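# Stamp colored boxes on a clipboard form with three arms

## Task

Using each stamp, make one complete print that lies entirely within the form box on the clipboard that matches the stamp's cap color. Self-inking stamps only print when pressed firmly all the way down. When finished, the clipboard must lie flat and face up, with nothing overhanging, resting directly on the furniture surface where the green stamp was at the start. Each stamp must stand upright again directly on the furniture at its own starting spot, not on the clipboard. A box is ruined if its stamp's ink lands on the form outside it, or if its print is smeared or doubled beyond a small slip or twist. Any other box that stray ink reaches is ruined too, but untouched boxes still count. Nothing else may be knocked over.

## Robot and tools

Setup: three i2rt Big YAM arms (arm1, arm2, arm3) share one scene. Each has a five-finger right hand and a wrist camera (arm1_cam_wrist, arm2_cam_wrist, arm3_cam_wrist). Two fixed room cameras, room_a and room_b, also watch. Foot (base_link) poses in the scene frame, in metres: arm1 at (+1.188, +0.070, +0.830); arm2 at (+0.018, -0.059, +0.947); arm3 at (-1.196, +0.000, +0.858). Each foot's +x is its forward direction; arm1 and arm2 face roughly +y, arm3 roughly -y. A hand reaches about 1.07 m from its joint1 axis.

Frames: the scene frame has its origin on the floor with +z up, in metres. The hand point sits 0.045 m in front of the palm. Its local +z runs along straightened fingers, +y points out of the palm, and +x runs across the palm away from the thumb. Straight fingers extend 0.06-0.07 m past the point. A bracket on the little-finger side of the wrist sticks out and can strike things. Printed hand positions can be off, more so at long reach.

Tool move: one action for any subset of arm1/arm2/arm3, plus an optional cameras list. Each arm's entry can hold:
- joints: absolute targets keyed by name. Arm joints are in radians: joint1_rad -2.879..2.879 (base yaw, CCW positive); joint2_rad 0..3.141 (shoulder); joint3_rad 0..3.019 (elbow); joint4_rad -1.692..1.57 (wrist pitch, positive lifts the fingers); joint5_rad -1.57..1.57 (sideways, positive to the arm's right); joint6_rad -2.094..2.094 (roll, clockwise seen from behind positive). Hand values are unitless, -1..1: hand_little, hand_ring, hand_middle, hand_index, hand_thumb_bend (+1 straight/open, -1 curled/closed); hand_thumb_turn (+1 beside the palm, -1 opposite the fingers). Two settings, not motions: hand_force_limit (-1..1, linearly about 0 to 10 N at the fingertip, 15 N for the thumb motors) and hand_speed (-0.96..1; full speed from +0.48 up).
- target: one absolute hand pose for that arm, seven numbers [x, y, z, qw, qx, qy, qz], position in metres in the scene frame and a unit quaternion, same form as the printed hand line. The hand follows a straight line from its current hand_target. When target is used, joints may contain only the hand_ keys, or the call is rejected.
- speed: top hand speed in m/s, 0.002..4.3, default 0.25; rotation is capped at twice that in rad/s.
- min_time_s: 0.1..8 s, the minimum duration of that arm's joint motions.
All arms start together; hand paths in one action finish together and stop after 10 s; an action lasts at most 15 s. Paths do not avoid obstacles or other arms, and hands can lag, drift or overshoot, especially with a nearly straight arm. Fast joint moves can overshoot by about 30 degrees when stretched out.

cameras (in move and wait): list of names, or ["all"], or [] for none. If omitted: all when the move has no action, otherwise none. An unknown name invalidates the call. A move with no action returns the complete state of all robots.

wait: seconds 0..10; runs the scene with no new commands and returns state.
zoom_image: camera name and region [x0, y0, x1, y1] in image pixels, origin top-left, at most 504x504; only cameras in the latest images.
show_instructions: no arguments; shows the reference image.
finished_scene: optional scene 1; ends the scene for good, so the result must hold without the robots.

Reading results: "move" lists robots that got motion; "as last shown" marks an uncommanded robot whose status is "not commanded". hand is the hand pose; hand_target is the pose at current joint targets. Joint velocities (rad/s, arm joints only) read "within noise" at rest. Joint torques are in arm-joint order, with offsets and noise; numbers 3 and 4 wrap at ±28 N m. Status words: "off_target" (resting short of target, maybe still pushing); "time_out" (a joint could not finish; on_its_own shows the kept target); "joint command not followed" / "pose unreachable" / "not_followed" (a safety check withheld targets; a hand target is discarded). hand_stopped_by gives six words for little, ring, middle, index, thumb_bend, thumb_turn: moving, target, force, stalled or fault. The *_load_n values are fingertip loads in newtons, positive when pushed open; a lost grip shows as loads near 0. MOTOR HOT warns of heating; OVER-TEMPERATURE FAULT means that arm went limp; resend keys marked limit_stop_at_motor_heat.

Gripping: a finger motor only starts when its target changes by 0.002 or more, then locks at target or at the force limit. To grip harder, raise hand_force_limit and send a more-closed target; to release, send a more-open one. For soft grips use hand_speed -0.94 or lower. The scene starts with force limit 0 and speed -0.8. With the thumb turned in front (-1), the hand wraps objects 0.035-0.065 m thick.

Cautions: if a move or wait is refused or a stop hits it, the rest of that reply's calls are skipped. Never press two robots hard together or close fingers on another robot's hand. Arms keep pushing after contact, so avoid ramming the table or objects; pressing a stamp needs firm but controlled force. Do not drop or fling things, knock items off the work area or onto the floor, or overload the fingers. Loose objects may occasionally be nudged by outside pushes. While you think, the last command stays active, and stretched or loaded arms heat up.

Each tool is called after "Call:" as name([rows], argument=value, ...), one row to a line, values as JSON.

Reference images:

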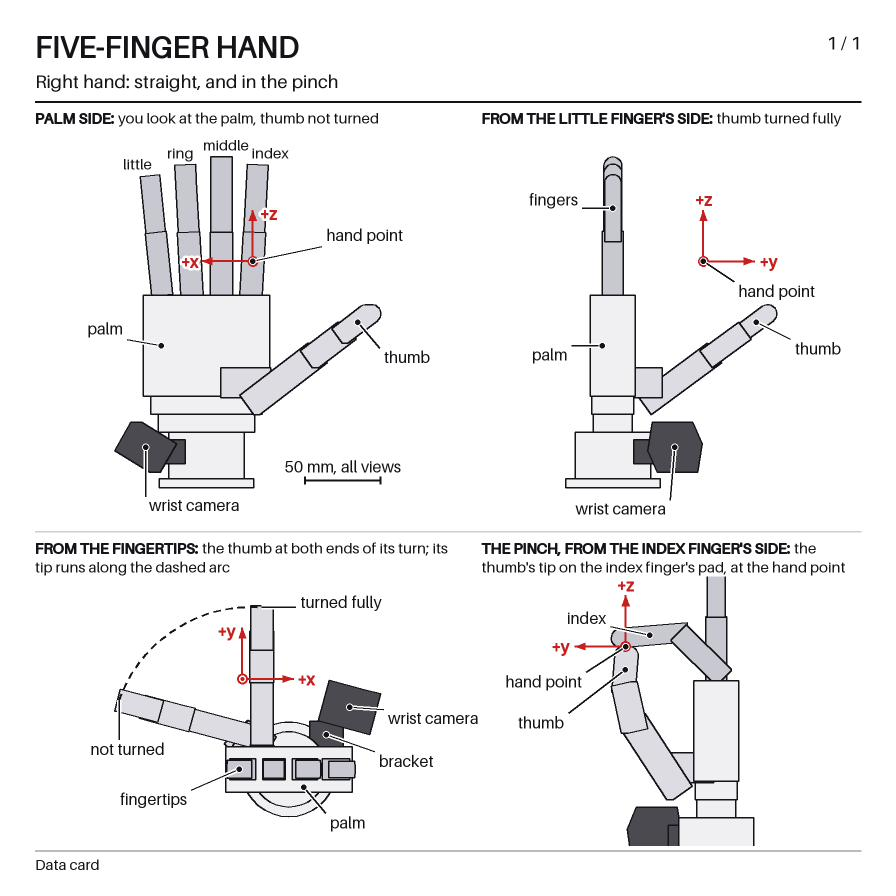

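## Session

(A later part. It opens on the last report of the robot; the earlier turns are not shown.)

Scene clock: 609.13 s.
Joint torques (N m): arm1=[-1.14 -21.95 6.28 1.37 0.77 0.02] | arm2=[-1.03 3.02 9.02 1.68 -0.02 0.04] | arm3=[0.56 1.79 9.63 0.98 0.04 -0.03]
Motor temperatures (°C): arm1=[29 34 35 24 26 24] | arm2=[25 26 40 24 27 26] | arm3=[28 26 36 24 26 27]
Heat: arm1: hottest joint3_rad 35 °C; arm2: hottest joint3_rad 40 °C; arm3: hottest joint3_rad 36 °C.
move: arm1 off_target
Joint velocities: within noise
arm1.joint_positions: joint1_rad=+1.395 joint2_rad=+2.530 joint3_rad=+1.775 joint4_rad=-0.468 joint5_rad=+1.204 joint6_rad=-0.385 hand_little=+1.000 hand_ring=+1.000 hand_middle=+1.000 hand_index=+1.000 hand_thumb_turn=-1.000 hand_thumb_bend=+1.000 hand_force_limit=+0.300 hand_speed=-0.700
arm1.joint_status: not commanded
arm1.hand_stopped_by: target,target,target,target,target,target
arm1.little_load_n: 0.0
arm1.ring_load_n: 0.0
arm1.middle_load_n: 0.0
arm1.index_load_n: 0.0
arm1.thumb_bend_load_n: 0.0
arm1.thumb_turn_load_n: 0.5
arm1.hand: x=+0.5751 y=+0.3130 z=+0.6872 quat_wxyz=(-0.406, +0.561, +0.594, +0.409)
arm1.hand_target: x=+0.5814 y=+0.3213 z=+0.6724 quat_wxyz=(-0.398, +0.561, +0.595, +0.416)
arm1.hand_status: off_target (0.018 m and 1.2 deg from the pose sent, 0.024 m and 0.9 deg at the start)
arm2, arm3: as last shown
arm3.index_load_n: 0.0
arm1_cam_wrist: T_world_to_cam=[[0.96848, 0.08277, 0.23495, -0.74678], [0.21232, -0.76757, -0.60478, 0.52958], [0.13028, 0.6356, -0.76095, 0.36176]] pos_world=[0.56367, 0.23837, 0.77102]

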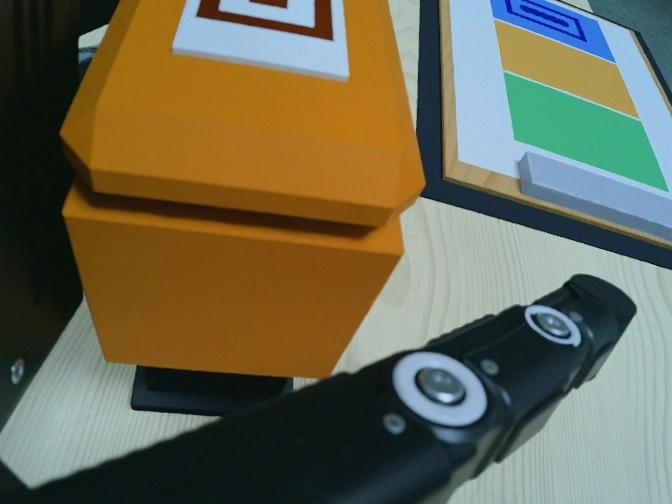

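Call:
move(arm1={"target":[0.587,0.3215,0.670,-0.3979,0.5609,0.5956,0.4157],"speed":0.05})

Call:
move(arm1={"joints":{"hand_thumb_bend":0.12,"hand_speed":-0.86,"hand_force_limit":0.1}}, cameras=["arm1_cam_wrist"])

Scene clock: 610.63 s.
Joint torques (N m): arm1=[-1.14 -22.89 5.08 1.25 0.78 0.08] | arm2=[-1.03 3.43 8.73 1.76 -0.01 0.07] | arm3=[0.56 1.79 9.63 0.98 0.04 -0.02]
Motor temperatures (°C): arm1=[29 35 35 24 26 24] | arm2=[25 26 40 24 27 26] | arm3=[28 26 36 24 26 27]
Heat: arm1: hottest joint2_rad 35 °C; arm2: hottest joint3_rad 40 °C; arm3: hottest joint3_rad 36 °C.
move: arm1 off_target
Joint velocities: within noise
arm1.joint_positions: joint1_rad=+1.394 joint2_rad=+2.530 joint3_rad=+1.762 joint4_rad=-0.448 joint5_rad=+1.204 joint6_rad=-0.388 hand_little=+1.000 hand_ring=+1.000 hand_middle=+1.000 hand_index=+1.000 hand_thumb_turn=-1.000 hand_thumb_bend=+1.000 hand_force_limit=+0.300 hand_speed=-0.700
arm1.joint_status: not commanded
arm1.hand_stopped_by: target,target,target,target,target,target
arm1.little_load_n: 0.0
arm1.ring_load_n: 0.0
arm1.middle_load_n: 0.0
arm1.index_load_n: 0.0
arm1.thumb_bend_load_n: 0.0
arm1.thumb_turn_load_n: 0.0
arm1.hand: x=+0.5776 y=+0.3134 z=+0.6838 quat_wxyz=(-0.407, +0.562, +0.593, +0.408)
arm1.hand_target: x=+0.5871 y=+0.3211 z=+0.6704 quat_wxyz=(-0.398, +0.561, +0.595, +0.416)
arm1.hand_status: off_target (0.019 m and 1.4 deg from the pose sent, 0.022 m and 1.1 deg at the start)
arm2, arm3: as last shown
pictures: none

Scene clock: 614.60 s.
Joint torques (N m): arm1=[-1.08 -22.65 5.14 1.43 0.75 0.06] | arm2=[-1.03 3.37 8.94 1.72 0.03 0.07] | arm3=[0.56 1.79 9.63 0.98 0.04 -0.02]
Motor temperatures (°C): arm1=[29 35 35 24 26 24] | arm2=[25 26 40 24 27 26] | arm3=[28 26 36 24 26 27]
Heat: arm1: hottest joint2_rad 35 °C; arm2: hottest joint3_rad 40 °C; arm3: hottest joint3_rad 36 °C.
move: arm1 off_target
Joint velocities: within noise
arm1.joint_positions: joint1_rad=+1.394 joint2_rad=+2.530 joint3_rad=+1.762 joint4_rad=-0.448 joint5_rad=+1.204 joint6_rad=-0.392 hand_little=+1.000 hand_ring=+1.000 hand_middle=+1.000 hand_index=+1.000 hand_thumb_turn=-1.000 hand_thumb_bend=+0.285 hand_force_limit=+0.100 hand_speed=-0.860
arm1.joint_status: hand_thumb_bend off_target (ended at +0.285, target +0.120); the others done
arm1.hand_stopped_by: target,target,target,target,force,target
arm1.little_load_n: 0.0
arm1.ring_load_n: 0.0
arm1.middle_load_n: 0.0
arm1.index_load_n: 0.0
arm1.thumb_bend_load_n: 8.0
arm1.thumb_turn_load_n: 4.0
arm1.hand: x=+0.5776 y=+0.3135 z=+0.6840 quat_wxyz=(-0.407, +0.561, +0.594, +0.409)
arm1.hand_target: x=+0.5871 y=+0.3211 z=+0.6704 quat_wxyz=(-0.398, +0.561, +0.595, +0.415)
arm1.hand_status: not commanded
arm2, arm3: as last shown
arm1_cam_wrist: T_world_to_cam=[[0.96861, 0.08409, 0.23391, -0.74826], [0.21284, -0.76665, -0.60576, 0.52754], [0.12839, 0.63653, -0.76049, 0.35927]] pos_world=[0.56637, 0.23867, 0.76781]

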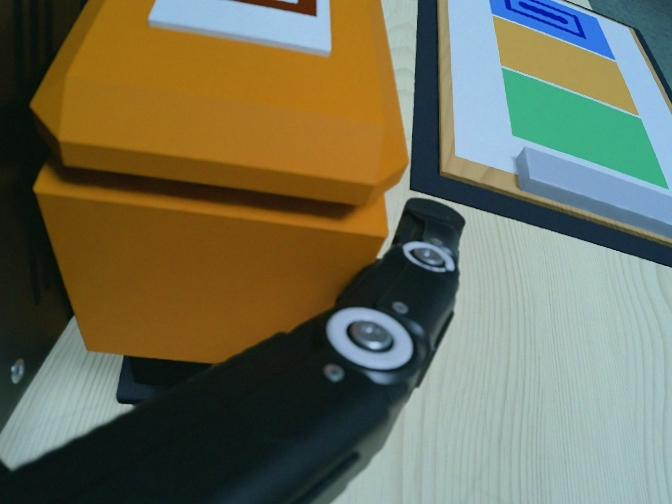

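Call:
move(arm1={"target":[0.583,0.318,0.79,-0.3979,0.5609,0.5956,0.4157],"speed":0.08}, cameras=["arm1_cam_wrist"])

Scene clock: 617.37 s.
Joint torques (N m): arm1=[-0.85 -26.17 5.72 0.54 0.96 0.17] | arm2=[-1.03 3.08 8.85 1.69 0 0.03] | arm3=[0.56 1.79 9.63 0.98 0.04 -0.02]
Motor temperatures (°C): arm1=[29 35 35 24 26 24] | arm2=[25 26 40 24 27 26] | arm3=[28 26 36 24 26 27]
Heat: arm1: hottest joint2_rad 35 °C; arm2: hottest joint3_rad 40 °C; arm3: hottest joint3_rad 36 °C.
move: arm1 off_target
Joint velocities: within noise
arm1.joint_positions: joint1_rad=+1.394 joint2_rad=+2.362 joint3_rad=+1.724 joint4_rad=-0.607 joint5_rad=+1.201 joint6_rad=-0.392 hand_little=+1.000 hand_ring=+1.000 hand_middle=+1.000 hand_index=+1.000 hand_thumb_turn=-1.000 hand_thumb_bend=+0.282 hand_force_limit=+0.100 hand_speed=-0.860
arm1.joint_status: not commanded
arm1.hand_stopped_by: target,target,target,target,force,target
arm1.little_load_n: 0.0
arm1.ring_load_n: 0.0
arm1.middle_load_n: 0.0
arm1.index_load_n: 0.0
arm1.thumb_bend_load_n: 0.0
arm1.thumb_turn_load_n: 0.0
arm1.hand: x=+0.5806 y=+0.3126 z=+0.7781 quat_wxyz=(-0.396, +0.556, +0.601, +0.415)
arm1.hand_target: x=+0.5829 y=+0.3179 z=+0.7898 quat_wxyz=(-0.398, +0.561, +0.595, +0.416)
arm1.hand_status: off_target (0.013 m and 0.9 deg from the pose sent, 0.106 m and 1.2 deg at the start)
arm2, arm3: as last shown
arm1_cam_wrist: T_world_to_cam=[[0.96138, 0.08615, 0.26139, -0.79085], [0.23078, -0.76979, -0.59511, 0.56554], [0.14995, 0.63246, -0.75994, 0.41934]] pos_world=[0.56691, 0.23826, 0.86195]

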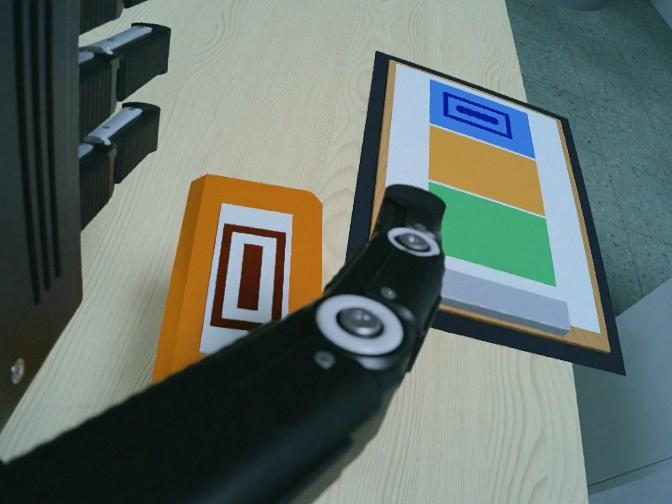

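Call:
move(arm1={"target":[0.585,0.313,0.79,-0.3979,0.5609,0.5956,0.4157],"speed":0.08,"joints":{"hand_thumb_bend":1.0,"hand_speed":-0.5}})

Call:
move(arm1={"target":[0.594,0.316,0.69,-0.3979,0.5609,0.5956,0.4157],"speed":0.08}, cameras=["arm1_cam_wrist"])

Scene clock: 621.07 s.
Joint torques (N m): arm1=[-0.32 -26.29 5.64 0.51 0.96 0.24] | arm2=[-0.97 2.96 8.9 1.85 -0.02 0.06] | arm3=[0.56 1.79 9.63 0.98 0.04 -0.02]
Motor temperatures (°C): arm1=[29 36 34 24 26 24] | arm2=[25 26 40 24 27 26] | arm3=[28 26 36 24 26 27]
Heat: arm1: hottest joint2_rad 36 °C; arm2: hottest joint3_rad 40 °C; arm3: hottest joint3_rad 36 °C.
move: arm1 off_target
Joint velocities: within noise
arm1.joint_positions: joint1_rad=+1.394 joint2_rad=+2.361 joint3_rad=+1.717 joint4_rad=-0.622 joint5_rad=+1.202 joint6_rad=-0.380 hand_little=+1.000 hand_ring=+1.000 hand_middle=+1.000 hand_index=+1.000 hand_thumb_turn=-1.000 hand_thumb_bend=+1.000 hand_force_limit=+0.100 hand_speed=-0.500
arm1.joint_status: all done
arm1.hand_stopped_by: target,target,target,target,target,target
arm1.little_load_n: 0.0
arm1.ring_load_n: 0.0
arm1.middle_load_n: 0.0
arm1.index_load_n: 0.0
arm1.thumb_bend_load_n: 0.0
arm1.thumb_turn_load_n: 0.5
arm1.hand: x=+0.5855 y=+0.3119 z=+0.7762 quat_wxyz=(-0.392, +0.555, +0.602, +0.419)
arm1.hand_target: x=+0.5850 y=+0.3129 z=+0.7898 quat_wxyz=(-0.398, +0.561, +0.596, +0.416)
arm1.hand_status: off_target (0.014 m and 1.3 deg from the pose sent, 0.013 m and 0.9 deg at the start)
arm2, arm3: as last shown
pictures: none

Scene clock: 622.93 s.
Joint torques (N m): arm1=[-0.79 -21.83 6.12 1.4 0.9 0.12] | arm2=[-1.32 3.14 9.03 1.65 0.05 0.01] | arm3=[0.5 1.79 9.63 0.99 0.04 -0.02]
Motor temperatures (°C): arm1=[29 36 34 24 26 24] | arm2=[25 26 40 24 27 26] | arm3=[28 26 36 24 26 27]
Heat: arm1: hottest joint2_rad 36 °C; arm2: hottest joint3_rad 40 °C; arm3: hottest joint3_rad 36 °C.
move: arm1 off_target
Joint velocities: within noise
arm1.joint_positions: joint1_rad=+1.394 joint2_rad=+2.471 joint3_rad=+1.704 joint4_rad=-0.469 joint5_rad=+1.202 joint6_rad=-0.380 hand_little=+1.000 hand_ring=+1.000 hand_middle=+1.000 hand_index=+1.000 hand_thumb_turn=-1.000 hand_thumb_bend=+1.000 hand_force_limit=+0.100 hand_speed=-0.500
arm1.joint_status: not commanded
arm1.hand_stopped_by: target,target,target,target,target,target
arm1.little_load_n: 0.0
arm1.ring_load_n: 0.0
arm1.middle_load_n: 0.0
arm1.index_load_n: 0.0
arm1.thumb_bend_load_n: 0.0
arm1.thumb_turn_load_n: 0.0
arm1.hand: x=+0.5902 y=+0.3117 z=+0.7040 quat_wxyz=(-0.402, +0.561, +0.595, +0.411)
arm1.hand_target: x=+0.5942 y=+0.3157 z=+0.6903 quat_wxyz=(-0.398, +0.561, +0.596, +0.415)
arm1.hand_status: off_target (0.015 m and 0.7 deg from the pose sent, 0.087 m and 1.2 deg at the start)
arm2, arm3: as last shown
arm2.index_load_n: 0.5
arm3.thumb_turn_load_n: -0.5
arm1_cam_wrist: T_world_to_cam=[[0.96674, 0.0813, 0.24252, -0.76901], [0.21553, -0.76947, -0.60121, 0.53166], [0.13773, 0.63348, -0.7614, 0.36996]] pos_world=[0.57788, 0.23726, 0.78782]

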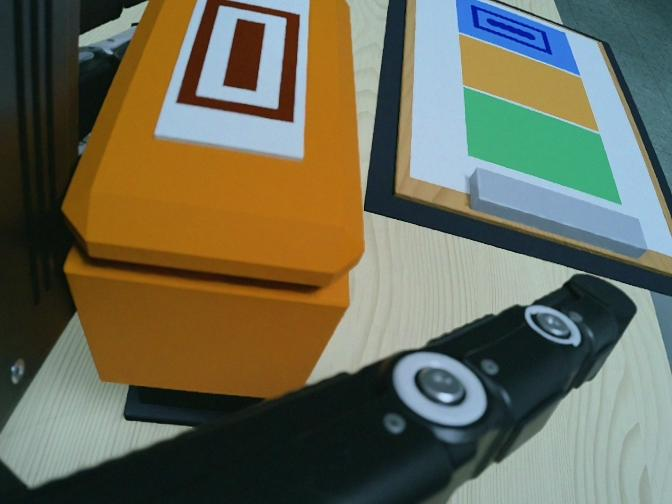

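Call:
move(arm1={"target":[0.591,0.311,0.667,-0.3979,0.5609,0.5956,0.4157],"speed":0.06}, cameras=["arm1_cam_wrist"])

Scene clock: 624.63 s.
Joint torques (N m): arm1=[-0.03 -21.3 7.77 1.03 0.87 0.22] | arm2=[-0.62 3.43 8.96 1.77 -0.01 0.04] | arm3=[0.56 1.79 9.63 0.98 0.04 -0.02]
Motor temperatures (°C): arm1=[29 36 35 24 26 24] | arm2=[25 26 40 24 27 26] | arm3=[28 26 36 24 26 27]
Heat: arm1: hottest joint2_rad 36 °C; arm2: hottest joint3_rad 40 °C; arm3: hottest joint3_rad 36 °C.
move: arm1 off_target
Joint velocities: within noise
arm1.joint_positions: joint1_rad=+1.394 joint2_rad=+2.520 joint3_rad=+1.714 joint4_rad=-0.463 joint5_rad=+1.206 joint6_rad=-0.372 hand_little=+1.000 hand_ring=+1.000 hand_middle=+1.000 hand_index=+1.000 hand_thumb_turn=-1.000 hand_thumb_bend=+1.000 hand_force_limit=+0.100 hand_speed=-0.500
arm1.joint_status: not commanded
arm1.hand_stopped_by: target,target,target,target,target,target
arm1.little_load_n: 0.0
arm1.ring_load_n: 0.0
arm1.middle_load_n: 0.0
arm1.index_load_n: 0.0
arm1.thumb_bend_load_n: 0.0
arm1.thumb_turn_load_n: 0.0
arm1.hand: x=+0.5978 y=+0.3111 z=+0.6777 quat_wxyz=(-0.394, +0.557, +0.599, +0.419)
arm1.hand_target: x=+0.5914 y=+0.3108 z=+0.6673 quat_wxyz=(-0.398, +0.561, +0.596, +0.415)
arm1.hand_status: off_target (0.013 m and 0.9 deg from the pose sent, 0.037 m and 0.7 deg at the start)
arm2.joint_positions: joint1_rad=+0.324 joint2_rad=+0.620 joint3_rad=+1.386 joint4_rad=-1.524 joint5_rad=-0.089 joint6_rad=-1.582 hand_little=+1.000 hand_ring=+1.000 hand_middle=+1.000 hand_index=+1.000 hand_thumb_turn=+1.000 hand_thumb_bend=+1.000 hand_force_limit=+0.000 hand_speed=-0.800
arm2.joint_status: not commanded
arm2.hand_stopped_by: target,target,target,target,target,target
arm2.little_load_n: 0.0
arm2.ring_load_n: 0.0
arm2.middle_load_n: 0.0
arm2.index_load_n: 0.0
arm2.thumb_bend_load_n: 0.0
arm2.thumb_turn_load_n: 0.0
arm2.hand: x=-0.0104 y=+0.1512 z=+1.4070 quat_wxyz=(-0.348, +0.506, +0.766, +0.190)
arm2.hand_target: x=-0.0104 y=+0.1515 z=+1.4181 quat_wxyz=(-0.358, +0.502, +0.762, +0.197)
arm2.hand_status: not commanded
arm3.joint_positions: joint1_rad=-0.880 joint2_rad=+0.621 joint3_rad=+1.361 joint4_rad=-1.625 joint5_rad=+0.146 joint6_rad=-1.401 hand_little=+1.000 hand_ring=+1.000 hand_middle=+1.000 hand_index=+1.000 hand_thumb_turn=+1.000 hand_thumb_bend=+1.000 hand_force_limit=+0.000 hand_speed=-0.800
arm3.joint_status: not commanded
arm3.hand_stopped_by: target,target,target,target,target,target
arm3.little_load_n: 0.0
arm3.ring_load_n: 0.0
arm3.middle_load_n: 0.0
arm3.index_load_n: 0.0
arm3.thumb_bend_load_n: 0.0
arm3.thumb_turn_load_n: 0.0
arm3.hand: x=-1.3774 y=-0.0426 z=+1.2961 quat_wxyz=(+0.334, +0.215, -0.915, +0.077)
arm3.hand_target: x=-1.3774 y=-0.0426 z=+1.3031 quat_wxyz=(+0.342, +0.214, -0.912, +0.081)
arm3.hand_status: not commanded
arm1_cam_wrist: T_world_to_cam=[[0.96066, 0.07785, 0.26659, -0.78166], [0.22764, -0.77062, -0.59525, 0.50282], [0.1591, 0.63252, -0.75803, 0.33451]] pos_world=[0.58322, 0.23676, 0.76126]

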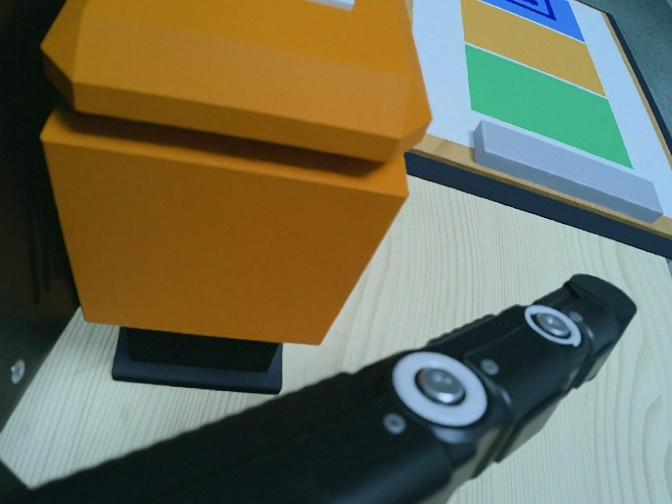

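Call:
move(arm1={"joints":{"hand_thumb_bend":0.0,"hand_speed":-0.85,"hand_force_limit":0.33}}, cameras=["arm1_cam_wrist"])

Scene clock: 629.50 s.
Joint torques (N m): arm1=[-0.03 -21.71 7.84 1.03 0.9 0.2] | arm2=[-0.85 2.84 8.95 1.77 0 0.08] | arm3=[0.56 1.79 9.63 0.98 0.04 -0.02]
Motor temperatures (°C): arm1=[29 36 35 24 26 24] | arm2=[25 26 40 24 27 26] | arm3=[28 26 36 24 26 27]
Heat: arm1: hottest joint2_rad 36 °C; arm2: hottest joint3_rad 40 °C; arm3: hottest joint3_rad 36 °C.
move: arm1 off_target
Joint velocities: within noise
arm1.joint_positions: joint1_rad=+1.394 joint2_rad=+2.520 joint3_rad=+1.715 joint4_rad=-0.463 joint5_rad=+1.206 joint6_rad=-0.368 hand_little=+1.000 hand_ring=+1.000 hand_middle=+1.000 hand_index=+1.000 hand_thumb_turn=-1.000 hand_thumb_bend=+0.207 hand_force_limit=+0.330 hand_speed=-0.850
arm1.joint_status: hand_thumb_bend off_target (ended at +0.207, target +0.000); the others done
arm1.hand_stopped_by: target,target,target,target,force,target
arm1.little_load_n: 0.0
arm1.ring_load_n: 0.0
arm1.middle_load_n: 0.5
arm1.index_load_n: 0.0
arm1.thumb_bend_load_n: 10.5
arm1.thumb_turn_load_n: 4.5
arm1.hand: x=+0.5974 y=+0.3110 z=+0.6776 quat_wxyz=(-0.395, +0.558, +0.598, +0.418)
arm1.hand_target: x=+0.5914 y=+0.3108 z=+0.6673 quat_wxyz=(-0.398, +0.561, +0.596, +0.415)
arm1.hand_status: not commanded
arm2, arm3: as last shown
arm1_cam_wrist: T_world_to_cam=[[0.962, 0.0765, 0.2621, -0.77849], [0.22378, -0.77092, -0.59632, 0.50593], [0.15644, 0.63231, -0.75875, 0.33675]] pos_world=[0.58302, 0.23665, 0.76125]

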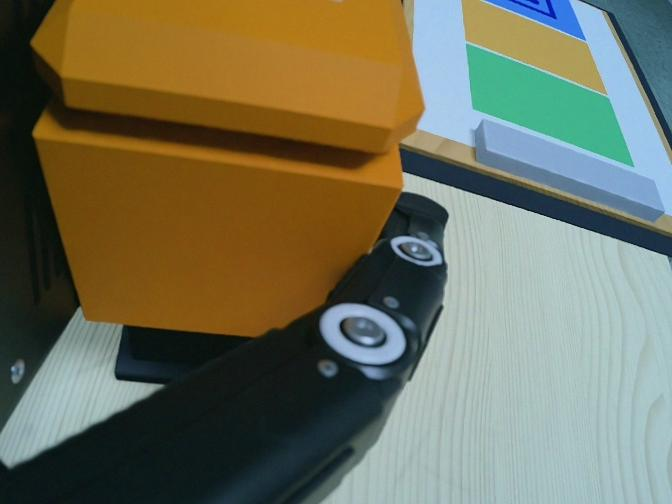

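Call:
move(arm1={"target":[0.593,0.312,0.72,-0.3979,0.5609,0.5956,0.4157],"speed":0.05}, cameras=["arm1_cam_wrist"])

Scene clock: 631.53 s.
Joint torques (N m): arm1=[-0.15 -26.58 5.18 0.34 1.02 0.14] | arm2=[-0.97 3.02 8.9 1.69 0.03 0.06] | arm3=[0.56 1.79 9.63 0.98 0.04 -0.02]
Motor temperatures (°C): arm1=[29 36 35 24 26 24] | arm2=[25 26 40 24 27 26] | arm3=[28 26 36 24 26 27]
Heat: arm1: hottest joint2_rad 36 °C; arm2: hottest joint3_rad 40 °C; arm3: hottest joint3_rad 36 °C.
move: arm1 off_target
Joint velocities: within noise
arm1.joint_positions: joint1_rad=+1.394 joint2_rad=+2.472 joint3_rad=+1.702 joint4_rad=-0.502 joint5_rad=+1.202 joint6_rad=-0.368 hand_little=+1.000 hand_ring=+1.000 hand_middle=+1.000 hand_index=+1.000 hand_thumb_turn=-1.000 hand_thumb_bend=+0.204 hand_force_limit=+0.330 hand_speed=-0.850
arm1.joint_status: not commanded
arm1.hand_stopped_by: target,target,target,target,force,target
arm1.little_load_n: 0.0
arm1.ring_load_n: 0.0
arm1.middle_load_n: 0.0
arm1.index_load_n: 0.0
arm1.thumb_bend_load_n: 1.0
arm1.thumb_turn_load_n: 1.0
arm1.hand: x=+0.5963 y=+0.3107 z=+0.7029 quat_wxyz=(-0.393, +0.558, +0.600, +0.418)
arm1.hand_target: x=+0.5930 y=+0.3120 z=+0.7197 quat_wxyz=(-0.398, +0.561, +0.595, +0.416)
arm1.hand_status: off_target (0.017 m and 0.9 deg from the pose sent, 0.043 m and 0.6 deg at the start)
arm2, arm3: as last shown
arm1_cam_wrist: T_world_to_cam=[[0.96082, 0.07853, 0.26583, -0.78657], [0.22705, -0.77309, -0.59227, 0.51694], [0.159, 0.62942, -0.76062, 0.35694]] pos_world=[0.58162, 0.23675, 0.78676]

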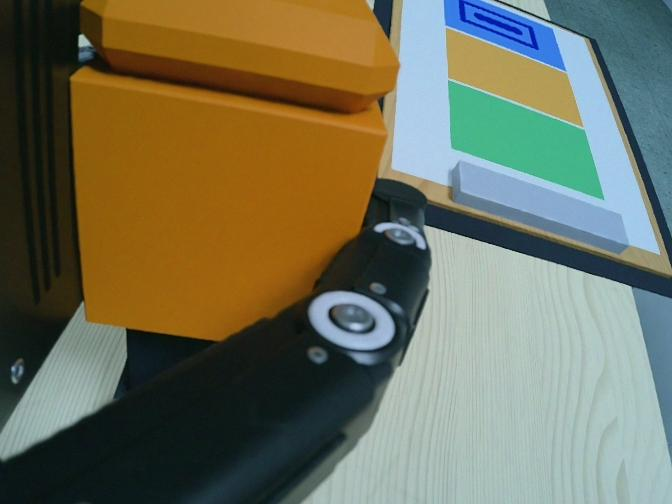

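Call:
move(arm1={"joints":{"hand_thumb_bend":-0.1,"hand_speed":-0.8,"hand_force_limit":0.45}}, cameras=["arm1_cam_wrist"])

Scene clock: 632.73 s.
Joint torques (N m): arm1=[-0.09 -26.52 5.24 0.46 1.05 0.12] | arm2=[-0.67 2.73 8.91 1.74 -0.01 0.06] | arm3=[0.56 1.79 9.63 0.96 0.04 -0.02]
Motor temperatures (°C): arm1=[29 36 35 24 26 24] | arm2=[25 26 40 24 27 26] | arm3=[28 26 36 24 26 27]
Heat: arm1: hottest joint2_rad 36 °C; arm2: hottest joint3_rad 40 °C; arm3: hottest joint3_rad 36 °C.
move: arm1 off_target
Joint velocities: within noise
arm1.joint_positions: joint1_rad=+1.394 joint2_rad=+2.472 joint3_rad=+1.702 joint4_rad=-0.503 joint5_rad=+1.202 joint6_rad=-0.368 hand_little=+1.000 hand_ring=+1.000 hand_middle=+1.000 hand_index=+1.000 hand_thumb_turn=-1.000 hand_thumb_bend=+0.101 hand_force_limit=+0.450 hand_speed=-0.800
arm1.joint_status: hand_thumb_bend off_target (ended at +0.101, target -0.100); the others done
arm1.hand_stopped_by: target,target,target,target,force,target
arm1.little_load_n: 0.0
arm1.ring_load_n: 0.0
arm1.middle_load_n: 0.0
arm1.index_load_n: 0.0
arm1.thumb_bend_load_n: 11.5
arm1.thumb_turn_load_n: 1.5
arm1.hand: x=+0.5965 y=+0.3107 z=+0.7029 quat_wxyz=(-0.392, +0.558, +0.600, +0.418)
arm1.hand_target: x=+0.5930 y=+0.3120 z=+0.7197 quat_wxyz=(-0.398, +0.561, +0.596, +0.416)
arm1.hand_status: not commanded
arm2, arm3: as last shown
arm1_cam_wrist: T_world_to_cam=[[0.9605, 0.07856, 0.26696, -0.78738], [0.22775, -0.77317, -0.5919, 0.51624], [0.15991, 0.62932, -0.76052, 0.35633]] pos_world=[0.58172, 0.23675, 0.78676]

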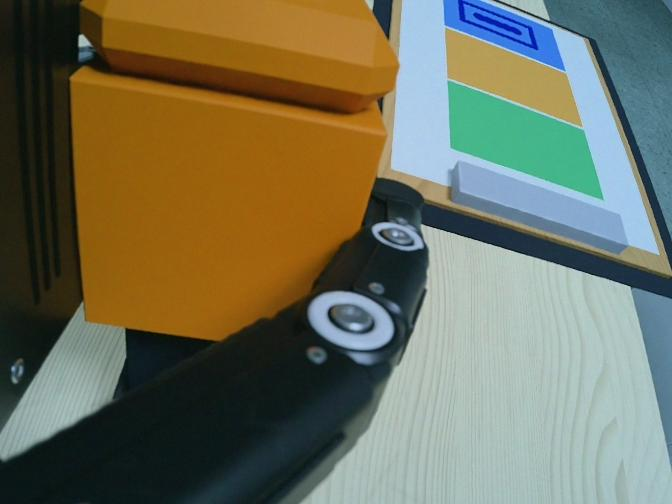

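Call:
move(arm1={"target":[0.591,0.311,0.672,-0.3979,0.5609,0.5956,0.4157],"speed":0.04}, cameras=["arm1_cam_wrist","arm2_cam_wrist"])

Call:
zoom_image(camera="arm2_cam_wrist", region=[472, 280, 672, 480])

Scene clock: 639.50 s.
Joint torques (N m): arm1=[-0.21 -19.19 8.23 1.74 0.32 0.22] | arm2=[-0.91 2.73 8.94 1.83 0 0.06] | arm3=[0.56 1.73 9.63 0.99 0.04 -0.02]
Motor temperatures (°C): arm1=[28 37 34 24 26 24] | arm2=[25 26 40 24 27 26] | arm3=[28 26 36 24 26 27]
Heat: arm1: hottest joint2_rad 37 °C; arm2: hottest joint3_rad 40 °C; arm3: hottest joint3_rad 36 °C.
move: arm1 off_target
Joint velocities: arm1=[-0.005 -0.015 -0.002 -0.012 -0.154 -0.037] | arm2=[within noise] | arm3=[within noise]
arm1.joint_positions: joint1_rad=+1.397 joint2_rad=+2.483 joint3_rad=+1.702 joint4_rad=-0.488 joint5_rad=+1.219 joint6_rad=-0.368 hand_little=+1.000 hand_ring=+1.000 hand_middle=+1.000 hand_index=+1.000 hand_thumb_turn=-1.000 hand_thumb_bend=+0.101 hand_force_limit=+0.450 hand_speed=-0.800
arm1.joint_status: not commanded
arm1.hand_stopped_by: target,target,target,target,force,target
arm1.little_load_n: 0.0
arm1.ring_load_n: 0.0
arm1.middle_load_n: 0.0
arm1.index_load_n: 0.0
arm1.thumb_bend_load_n: 11.5
arm1.thumb_turn_load_n: 1.0
arm1.hand: x=+0.5969 y=+0.3101 z=+0.6992 quat_wxyz=(-0.398, +0.556, +0.596, +0.422)
arm1.hand_target: x=+0.5926 y=+0.3105 z=+0.6728 quat_wxyz=(-0.398, +0.561, +0.595, +0.415)
arm1.hand_status: off_target (0.028 m and 1.0 deg from the pose sent, 0.031 m and 1.0 deg at the start)
arm2, arm3: as last shown
arm1_cam_wrist: T_world_to_cam=[[0.96152, 0.07247, 0.26501, -0.78411], [0.22444, -0.7635, -0.60555, 0.52193], [0.15845, 0.64172, -0.75039, 0.34383]] pos_world=[0.58232, 0.23467, 0.78186]

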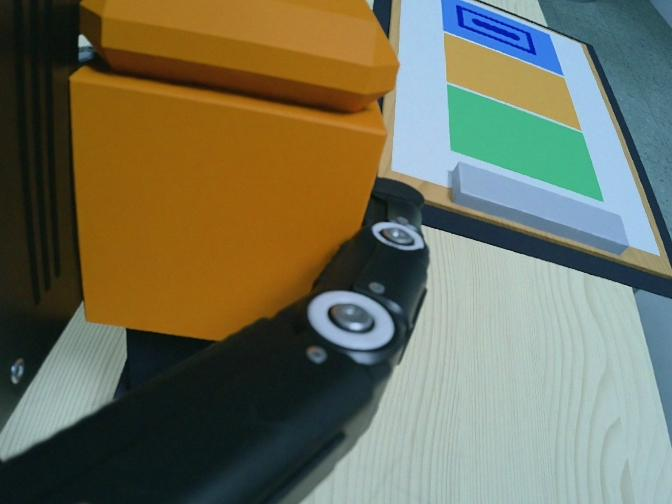

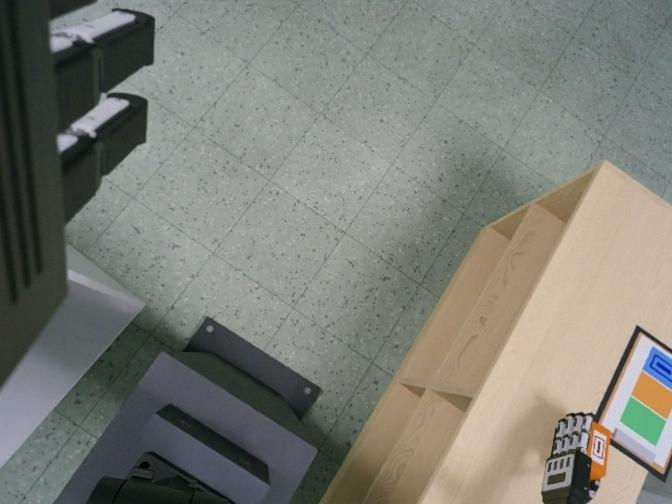

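Scaled by 2.520 from the camera's image (finer frame: 960x720).

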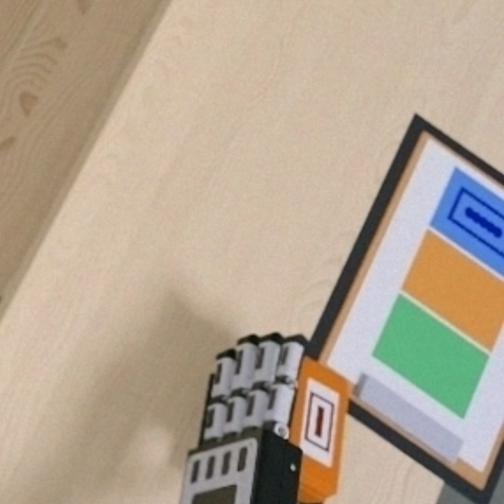

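Call:
move(arm1={"joints":{"hand_thumb_bend":0.16,"hand_speed":-0.93}}, cameras=["arm1_cam_wrist"])

Scene clock: 641.17 s.
Joint torques (N m): arm1=[-0.32 -19.49 8.24 1.74 0.28 0.22] | arm2=[-1.55 3.08 8.95 1.65 0 0] | arm3=[0.5 1.79 9.63 0.99 0.04 -0.02]
Motor temperatures (°C): arm1=[28 37 35 24 26 24] | arm2=[25 26 40 24 27 26] | arm3=[28 26 36 24 26 27]
Heat: arm1: hottest joint2_rad 37 °C; arm2: hottest joint3_rad 40 °C; arm3: hottest joint3_rad 36 °C.
move: arm1 done
Joint velocities: within noise
arm1.joint_positions: joint1_rad=+1.398 joint2_rad=+2.484 joint3_rad=+1.703 joint4_rad=-0.488 joint5_rad=+1.219 joint6_rad=-0.368 hand_little=+1.000 hand_ring=+1.000 hand_middle=+1.000 hand_index=+1.000 hand_thumb_turn=-1.000 hand_thumb_bend=+0.163 hand_force_limit=+0.450 hand_speed=-0.930
arm1.joint_status: all done
arm1.hand_stopped_by: target,target,target,target,target,target
arm1.little_load_n: 0.0
arm1.ring_load_n: 0.0
arm1.middle_load_n: 0.0
arm1.index_load_n: 0.0
arm1.thumb_bend_load_n: 5.0
arm1.thumb_turn_load_n: 0.0
arm1.hand: x=+0.5967 y=+0.3095 z=+0.6988 quat_wxyz=(-0.398, +0.555, +0.596, +0.422)
arm1.hand_target: x=+0.5926 y=+0.3105 z=+0.6730 quat_wxyz=(-0.398, +0.561, +0.595, +0.415)
arm1.hand_status: not commanded
arm2, arm3: as last shown
arm1_cam_wrist: T_world_to_cam=[[0.96134, 0.07337, 0.2654, -0.78419], [0.22546, -0.76306, -0.60573, 0.52072], [0.15807, 0.64215, -0.75011, 0.34385]] pos_world=[0.58212, 0.23407, 0.78146]

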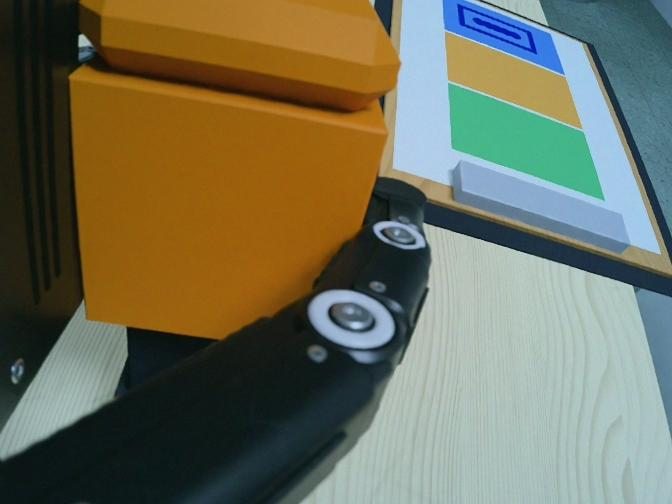

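Call:
move(arm1={"joints":{"hand_thumb_bend":0.21,"hand_speed":-0.93}}, cameras=["arm1_cam_wrist"])

Scene clock: 642.43 s.
Joint torques (N m): arm1=[-0.5 -20.19 8.08 1.55 0.41 0.21] | arm2=[-0.5 2.9 8.98 1.61 0 0.04] | arm3=[0.56 1.79 9.63 0.98 0.04 -0.02]
Motor temperatures (°C): arm1=[28 37 35 24 26 24] | arm2=[25 26 40 24 27 26] | arm3=[28 26 36 24 26 27]
Heat: arm1: hottest joint2_rad 37 °C; arm2: hottest joint3_rad 40 °C; arm3: hottest joint3_rad 36 °C.
move: arm1 done
Joint velocities: within noise
arm1.joint_positions: joint1_rad=+1.398 joint2_rad=+2.493 joint3_rad=+1.703 joint4_rad=-0.484 joint5_rad=+1.218 joint6_rad=-0.368 hand_little=+1.000 hand_ring=+1.000 hand_middle=+1.000 hand_index=+1.000 hand_thumb_turn=-1.000 hand_thumb_bend=+0.211 hand_force_limit=+0.450 hand_speed=-0.930
arm1.joint_status: all done
arm1.hand_stopped_by: target,target,target,target,target,target
arm1.little_load_n: 0.0
arm1.ring_load_n: 0.0
arm1.middle_load_n: 0.0
arm1.index_load_n: 0.0
arm1.thumb_bend_load_n: 2.0
arm1.thumb_turn_load_n: -0.5
arm1.hand: x=+0.5984 y=+0.3092 z=+0.6930 quat_wxyz=(-0.396, +0.554, +0.598, +0.423)
arm1.hand_target: x=+0.5927 y=+0.3105 z=+0.6728 quat_wxyz=(-0.398, +0.561, +0.595, +0.416)
arm1.hand_status: not commanded
arm2, arm3: as last shown
arm1_cam_wrist: T_world_to_cam=[[0.95992, 0.07429, 0.27025, -0.78707], [0.22891, -0.76417, -0.60303, 0.51305], [0.16172, 0.64072, -0.75055, 0.33799]] pos_world=[0.58343, 0.23397, 0.77576]

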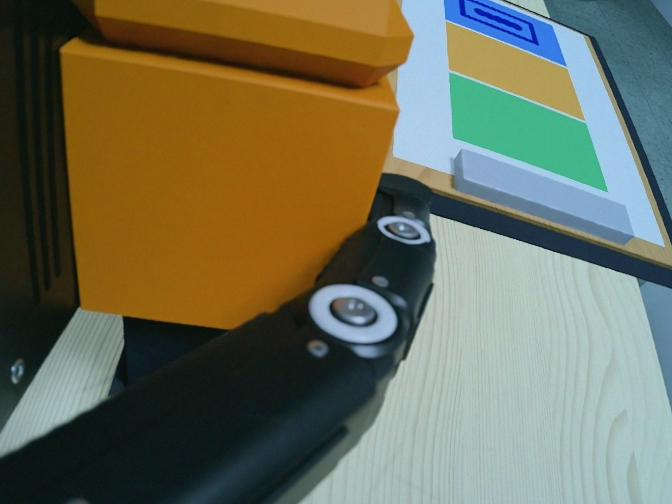

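Call:
move(arm1={"joints":{"hand_thumb_bend":0.24,"hand_speed":-0.93}})

Call:
move(arm1={"joints":{"hand_thumb_bend":0.28,"hand_speed":-0.93}}, cameras=["arm1_cam_wrist"])

Scene clock: 643.67 s.
Joint torques (N m): arm1=[-0.32 -20.95 7.94 1.52 0.56 0.19] | arm2=[-0.91 3.66 9.03 1.85 0.04 0.05] | arm3=[0.56 1.79 9.63 0.98 0.04 -0.02]
Motor temperatures (°C): arm1=[28 37 35 24 26 24] | arm2=[25 26 40 24 27 26] | arm3=[28 26 36 24 26 27]
Heat: arm1: hottest joint2_rad 37 °C; arm2: hottest joint3_rad 40 °C; arm3: hottest joint3_rad 36 °C.
move: arm1 done
Joint velocities: within noise
arm1.joint_positions: joint1_rad=+1.398 joint2_rad=+2.502 joint3_rad=+1.703 joint4_rad=-0.483 joint5_rad=+1.214 joint6_rad=-0.368 hand_little=+1.000 hand_ring=+1.000 hand_middle=+1.000 hand_index=+1.000 hand_thumb_turn=-1.000 hand_thumb_bend=+0.241 hand_force_limit=+0.450 hand_speed=-0.930
arm1.joint_status: all done
arm1.hand_stopped_by: target,target,target,target,target,target
arm1.little_load_n: 0.0
arm1.ring_load_n: 0.0
arm1.middle_load_n: 0.0
arm1.index_load_n: 0.0
arm1.thumb_bend_load_n: 1.0
arm1.thumb_turn_load_n: -0.5
arm1.hand: x=+0.6003 y=+0.3087 z=+0.6871 quat_wxyz=(-0.392, +0.553, +0.600, +0.424)
arm1.hand_target: x=+0.5926 y=+0.3105 z=+0.6729 quat_wxyz=(-0.398, +0.561, +0.595, +0.415)
arm1.hand_status: not commanded
arm2, arm3: as last shown
arm2.ring_load_n: -0.5
pictures: none

Scene clock: 644.53 s.
Joint torques (N m): arm1=[-0.56 -21.19 7.97 1.46 0.62 0.22] | arm2=[-0.62 2.67 8.98 1.69 0.03 0.02] | arm3=[0.56 1.79 9.63 0.99 0.04 -0.02]
Motor temperatures (°C): arm1=[28 37 35 24 26 24] | arm2=[25 26 40 24 27 26] | arm3=[28 26 36 24 26 27]
Heat: arm1: hottest joint2_rad 37 °C; arm2: hottest joint3_rad 40 °C; arm3: hottest joint3_rad 36 °C.
move: arm1 done
Joint velocities: within noise
arm1.joint_positions: joint1_rad=+1.398 joint2_rad=+2.502 joint3_rad=+1.703 joint4_rad=-0.481 joint5_rad=+1.212 joint6_rad=-0.368 hand_little=+1.000 hand_ring=+1.000 hand_middle=+1.000 hand_index=+1.000 hand_thumb_turn=-1.000 hand_thumb_bend=+0.280 hand_force_limit=+0.450 hand_speed=-0.930
arm1.joint_status: all done
arm1.hand_stopped_by: target,target,target,target,target,target
arm1.little_load_n: 0.0
arm1.ring_load_n: 0.0
arm1.middle_load_n: 0.0
arm1.index_load_n: 0.0
arm1.thumb_bend_load_n: 1.0
arm1.thumb_turn_load_n: 0.0
arm1.hand: x=+0.6000 y=+0.3086 z=+0.6865 quat_wxyz=(-0.393, +0.554, +0.600, +0.423)
arm1.hand_target: x=+0.5927 y=+0.3106 z=+0.6730 quat_wxyz=(-0.398, +0.561, +0.595, +0.416)
arm1.hand_status: not commanded
arm2.joint_positions: joint1_rad=+0.324 joint2_rad=+0.620 joint3_rad=+1.386 joint4_rad=-1.524 joint5_rad=-0.089 joint6_rad=-1.582 hand_little=+1.000 hand_ring=+1.000 hand_middle=+1.000 hand_index=+1.000 hand_thumb_turn=+1.000 hand_thumb_bend=+1.000 hand_force_limit=+0.000 hand_speed=-0.800
arm2.joint_status: not commanded
arm2.hand_stopped_by: target,target,target,target,target,target
arm2.little_load_n: 0.0
arm2.ring_load_n: 0.0
arm2.middle_load_n: 0.0
arm2.index_load_n: 0.0
arm2.thumb_bend_load_n: 0.0
arm2.thumb_turn_load_n: 0.0
arm2.hand: x=-0.0104 y=+0.1512 z=+1.4070 quat_wxyz=(-0.348, +0.506, +0.766, +0.190)
arm2.hand_target: x=-0.0104 y=+0.1515 z=+1.4181 quat_wxyz=(-0.358, +0.502, +0.762, +0.197)
arm2.hand_status: not commanded
arm3.joint_positions: joint1_rad=-0.880 joint2_rad=+0.621 joint3_rad=+1.361 joint4_rad=-1.625 joint5_rad=+0.146 joint6_rad=-1.401 hand_little=+1.000 hand_ring=+1.000 hand_middle=+1.000 hand_index=+1.000 hand_thumb_turn=+1.000 hand_thumb_bend=+1.000 hand_force_limit=+0.000 hand_speed=-0.800
arm3.joint_status: not commanded
arm3.hand_stopped_by: target,target,target,target,target,target
arm3.little_load_n: 0.0
arm3.ring_load_n: 0.0
arm3.middle_load_n: 0.0
arm3.index_load_n: 0.0
arm3.thumb_bend_load_n: 0.0
arm3.thumb_turn_load_n: 0.0
arm3.hand: x=-1.3774 y=-0.0426 z=+1.2961 quat_wxyz=(+0.334, +0.215, -0.915, +0.077)
arm3.hand_target: x=-1.3774 y=-0.0426 z=+1.3031 quat_wxyz=(+0.342, +0.214, -0.912, +0.081)
arm3.hand_status: not commanded
arm1_cam_wrist: T_world_to_cam=[[0.9583, 0.07765, 0.27503, -0.79019], [0.23348, -0.76768, -0.59679, 0.50234], [0.16479, 0.63611, -0.75379, 0.33505]] pos_world=[0.58474, 0.23386, 0.76967]

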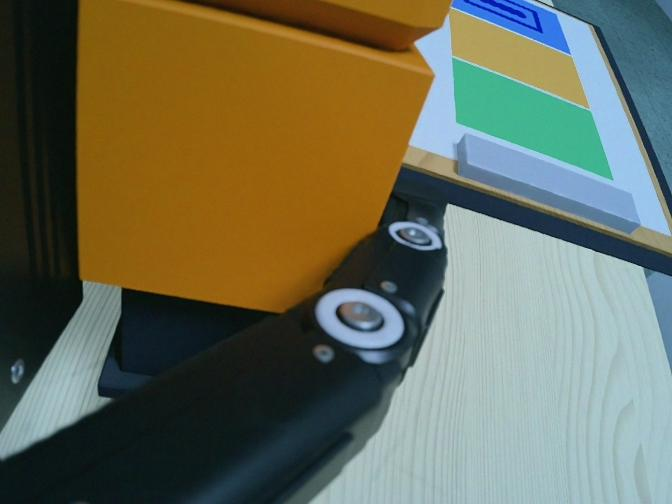

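Call:
move(arm1={"joints":{"hand_thumb_bend":0.36,"hand_speed":-0.93}}, cameras=["arm1_cam_wrist","arm2_cam_wrist"])

Call:
zoom_image(camera="arm2_cam_wrist", region=[472, 330, 672, 504])

Scene clock: 646.47 s.
Joint torques (N m): arm1=[-0.26 -21.36 7.99 1.37 0.71 0.21] | arm2=[-0.79 3.08 9.02 1.76 0.01 0.06] | arm3=[0.56 1.79 9.63 0.98 0.04 -0.02]
Motor temperatures (°C): arm1=[28 37 35 24 26 24] | arm2=[25 26 40 24 27 26] | arm3=[28 26 36 24 26 27]
Heat: arm1: hottest joint2_rad 37 °C; arm2: hottest joint3_rad 40 °C; arm3: hottest joint3_rad 36 °C.
move: arm1 done
Joint velocities: within noise
arm1.joint_positions: joint1_rad=+1.398 joint2_rad=+2.506 joint3_rad=+1.703 joint4_rad=-0.479 joint5_rad=+1.209 joint6_rad=-0.368 hand_little=+1.000 hand_ring=+1.000 hand_middle=+1.000 hand_index=+1.000 hand_thumb_turn=-1.000 hand_thumb_bend=+0.360 hand_force_limit=+0.450 hand_speed=-0.930
arm1.joint_status: all done
arm1.hand_stopped_by: target,target,target,target,target,target
arm1.little_load_n: 0.0
arm1.ring_load_n: 0.0
arm1.middle_load_n: 0.0
arm1.index_load_n: 0.0
arm1.thumb_bend_load_n: 0.0
arm1.thumb_turn_load_n: 0.0
arm1.hand: x=+0.6004 y=+0.3084 z=+0.6840 quat_wxyz=(-0.392, +0.554, +0.601, +0.422)
arm1.hand_target: x=+0.5927 y=+0.3105 z=+0.6729 quat_wxyz=(-0.398, +0.561, +0.596, +0.416)
arm1.hand_status: not commanded
arm2, arm3: as last shown
arm1_cam_wrist: T_world_to_cam=[[0.95799, 0.07907, 0.27568, -0.7906], [0.23457, -0.76907, -0.59457, 0.49885], [0.165, 0.63426, -0.75531, 0.33473]] pos_world=[0.58514, 0.23386, 0.76737]

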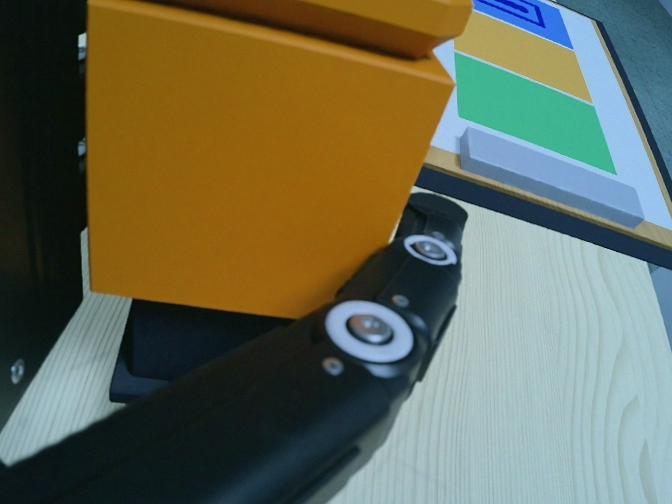

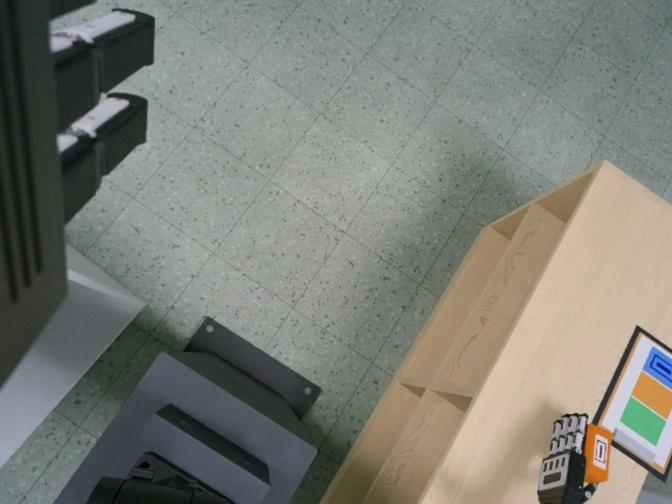

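Scaled by 2.520 from the camera's image (finer frame: 960x720).

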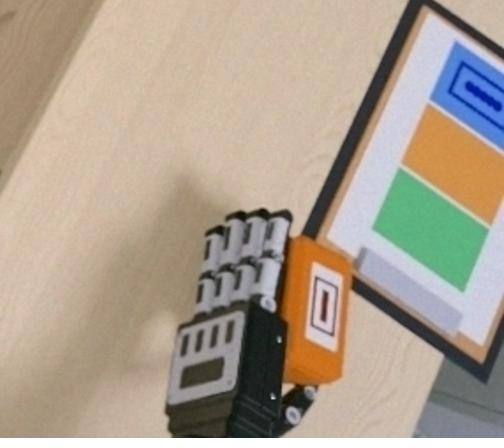

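Call:
move(arm1={"joints":{"hand_thumb_bend":0.5,"hand_speed":-0.9}})

Call:
move(arm1={"target":[0.592,0.311,0.695,-0.3979,0.5609,0.5956,0.4157],"speed":0.03}, cameras=["arm1_cam_wrist","arm2_cam_wrist","room_a"])

Call:
zoom_image(camera="arm2_cam_wrist", region=[472, 330, 672, 504])

Call:
zoom_image(camera="room_a", region=[140, 200, 260, 300])

Scene clock: 654.97 s.
Joint torques (N m): arm1=[-0.03 -21.13 7.9 1.44 0.77 0.21] | arm2=[-0.44 3.08 9.06 1.69 0.03 0.03] | arm3=[0.56 1.79 9.63 0.98 0.04 -0.02]
Motor temperatures (°C): arm1=[28 37 36 24 26 24] | arm2=[25 26 40 24 27 26] | arm3=[28 26 36 24 26 27]
Heat: arm1: hottest joint2_rad 37 °C; arm2: hottest joint3_rad 40 °C; arm3: hottest joint3_rad 36 °C.
move: arm1 done
Joint velocities: within noise
arm1.joint_positions: joint1_rad=+1.398 joint2_rad=+2.508 joint3_rad=+1.703 joint4_rad=-0.479 joint5_rad=+1.208 joint6_rad=-0.368 hand_little=+1.000 hand_ring=+1.000 hand_middle=+1.000 hand_index=+1.000 hand_thumb_turn=-1.000 hand_thumb_bend=+0.500 hand_force_limit=+0.450 hand_speed=-0.900
arm1.joint_status: all done
arm1.hand_stopped_by: target,target,target,target,target,target
arm1.little_load_n: 0.0
arm1.ring_load_n: 0.0
arm1.middle_load_n: 0.0
arm1.index_load_n: 0.0
arm1.thumb_bend_load_n: 0.0
arm1.thumb_turn_load_n: 0.5
arm1.hand: x=+0.6010 y=+0.3082 z=+0.6825 quat_wxyz=(-0.391, +0.554, +0.602, +0.422)
arm1.hand_target: x=+0.5927 y=+0.3105 z=+0.6729 quat_wxyz=(-0.398, +0.561, +0.596, +0.416)
arm1.hand_status: not commanded
arm2, arm3: as last shown
pictures: none

Scene clock: 656.20 s.
Joint torques (N m): arm1=[-0.32 -25.76 6.57 0.44 0.79 0.17] | arm2=[-0.85 2.78 8.88 1.74 0.01 0.02] | arm3=[0.56 1.79 9.63 0.99 0.04 -0.02]
Motor temperatures (°C): arm1=[28 37 36 24 26 24] | arm2=[25 26 40 24 27 26] | arm3=[28 26 36 24 26 27]
Heat: arm1: hottest joint2_rad 37 °C; arm2: hottest joint3_rad 40 °C; arm3: hottest joint3_rad 36 °C.
move: arm1 off_target
Joint velocities: within noise
arm1.joint_positions: joint1_rad=+1.398 joint2_rad=+2.508 joint3_rad=+1.703 joint4_rad=-0.479 joint5_rad=+1.208 joint6_rad=-0.368 hand_little=+1.000 hand_ring=+1.000 hand_middle=+1.000 hand_index=+1.000 hand_thumb_turn=-1.000 hand_thumb_bend=+0.500 hand_force_limit=+0.450 hand_speed=-0.900
arm1.joint_status: not commanded
arm1.hand_stopped_by: target,target,target,target,target,target
arm1.little_load_n: 0.0
arm1.ring_load_n: 0.0
arm1.middle_load_n: 0.0
arm1.index_load_n: 0.0
arm1.thumb_bend_load_n: 0.0
arm1.thumb_turn_load_n: 0.5
arm1.hand: x=+0.6010 y=+0.3082 z=+0.6825 quat_wxyz=(-0.391, +0.554, +0.602, +0.422)
arm1.hand_target: x=+0.5923 y=+0.3111 z=+0.6951 quat_wxyz=(-0.398, +0.561, +0.596, +0.416)
arm1.hand_status: off_target (0.016 m and 1.6 deg from the pose sent, 0.016 m and 1.5 deg at the start)
arm2, arm3: as last shown
arm1_cam_wrist: T_world_to_cam=[[0.95736, 0.07967, 0.27769, -0.79187], [0.23606, -0.76982, -0.593, 0.49589], [0.16653, 0.63326, -0.75581, 0.33331]] pos_world=[0.58554, 0.23376, 0.76587]

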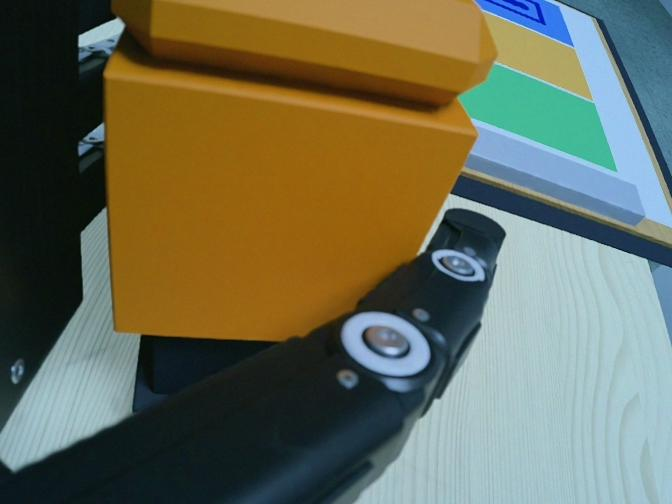

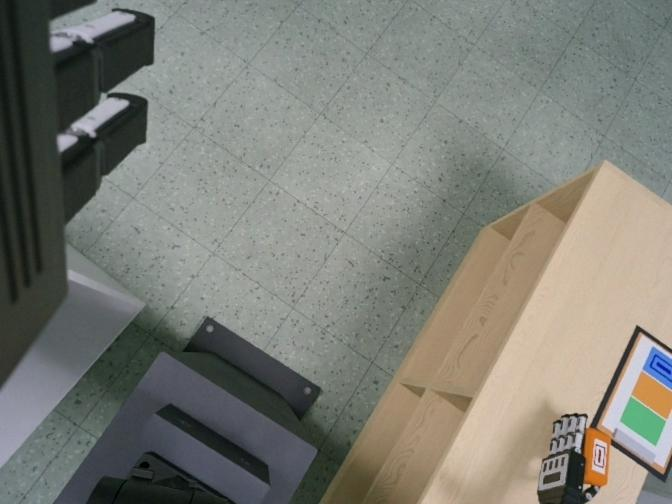

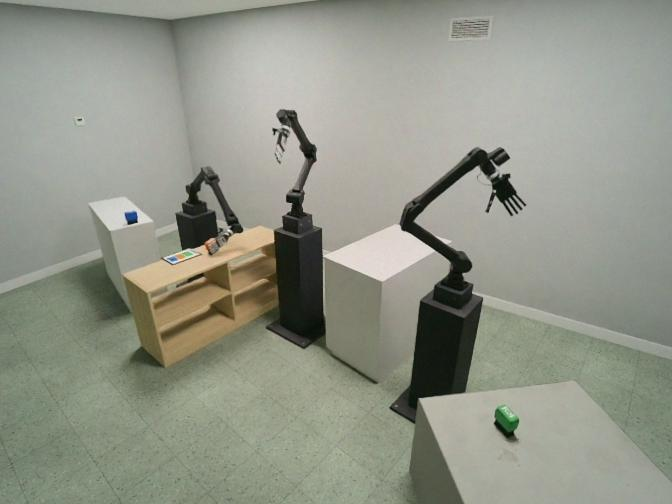

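Scaled by 2.520 from the camera's image (finer frame: 960x720).

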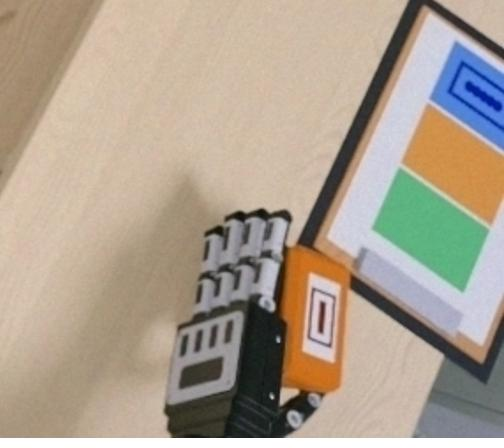

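Scaled by 4.200 from the camera's image (finer frame: 960x720).

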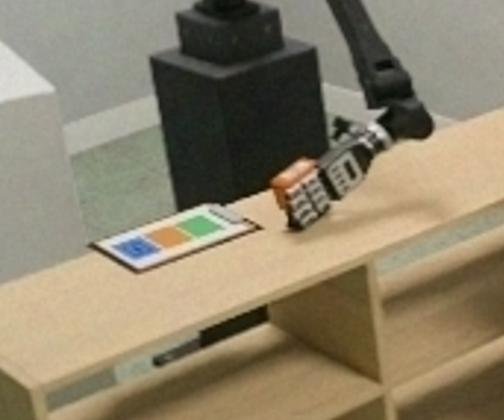

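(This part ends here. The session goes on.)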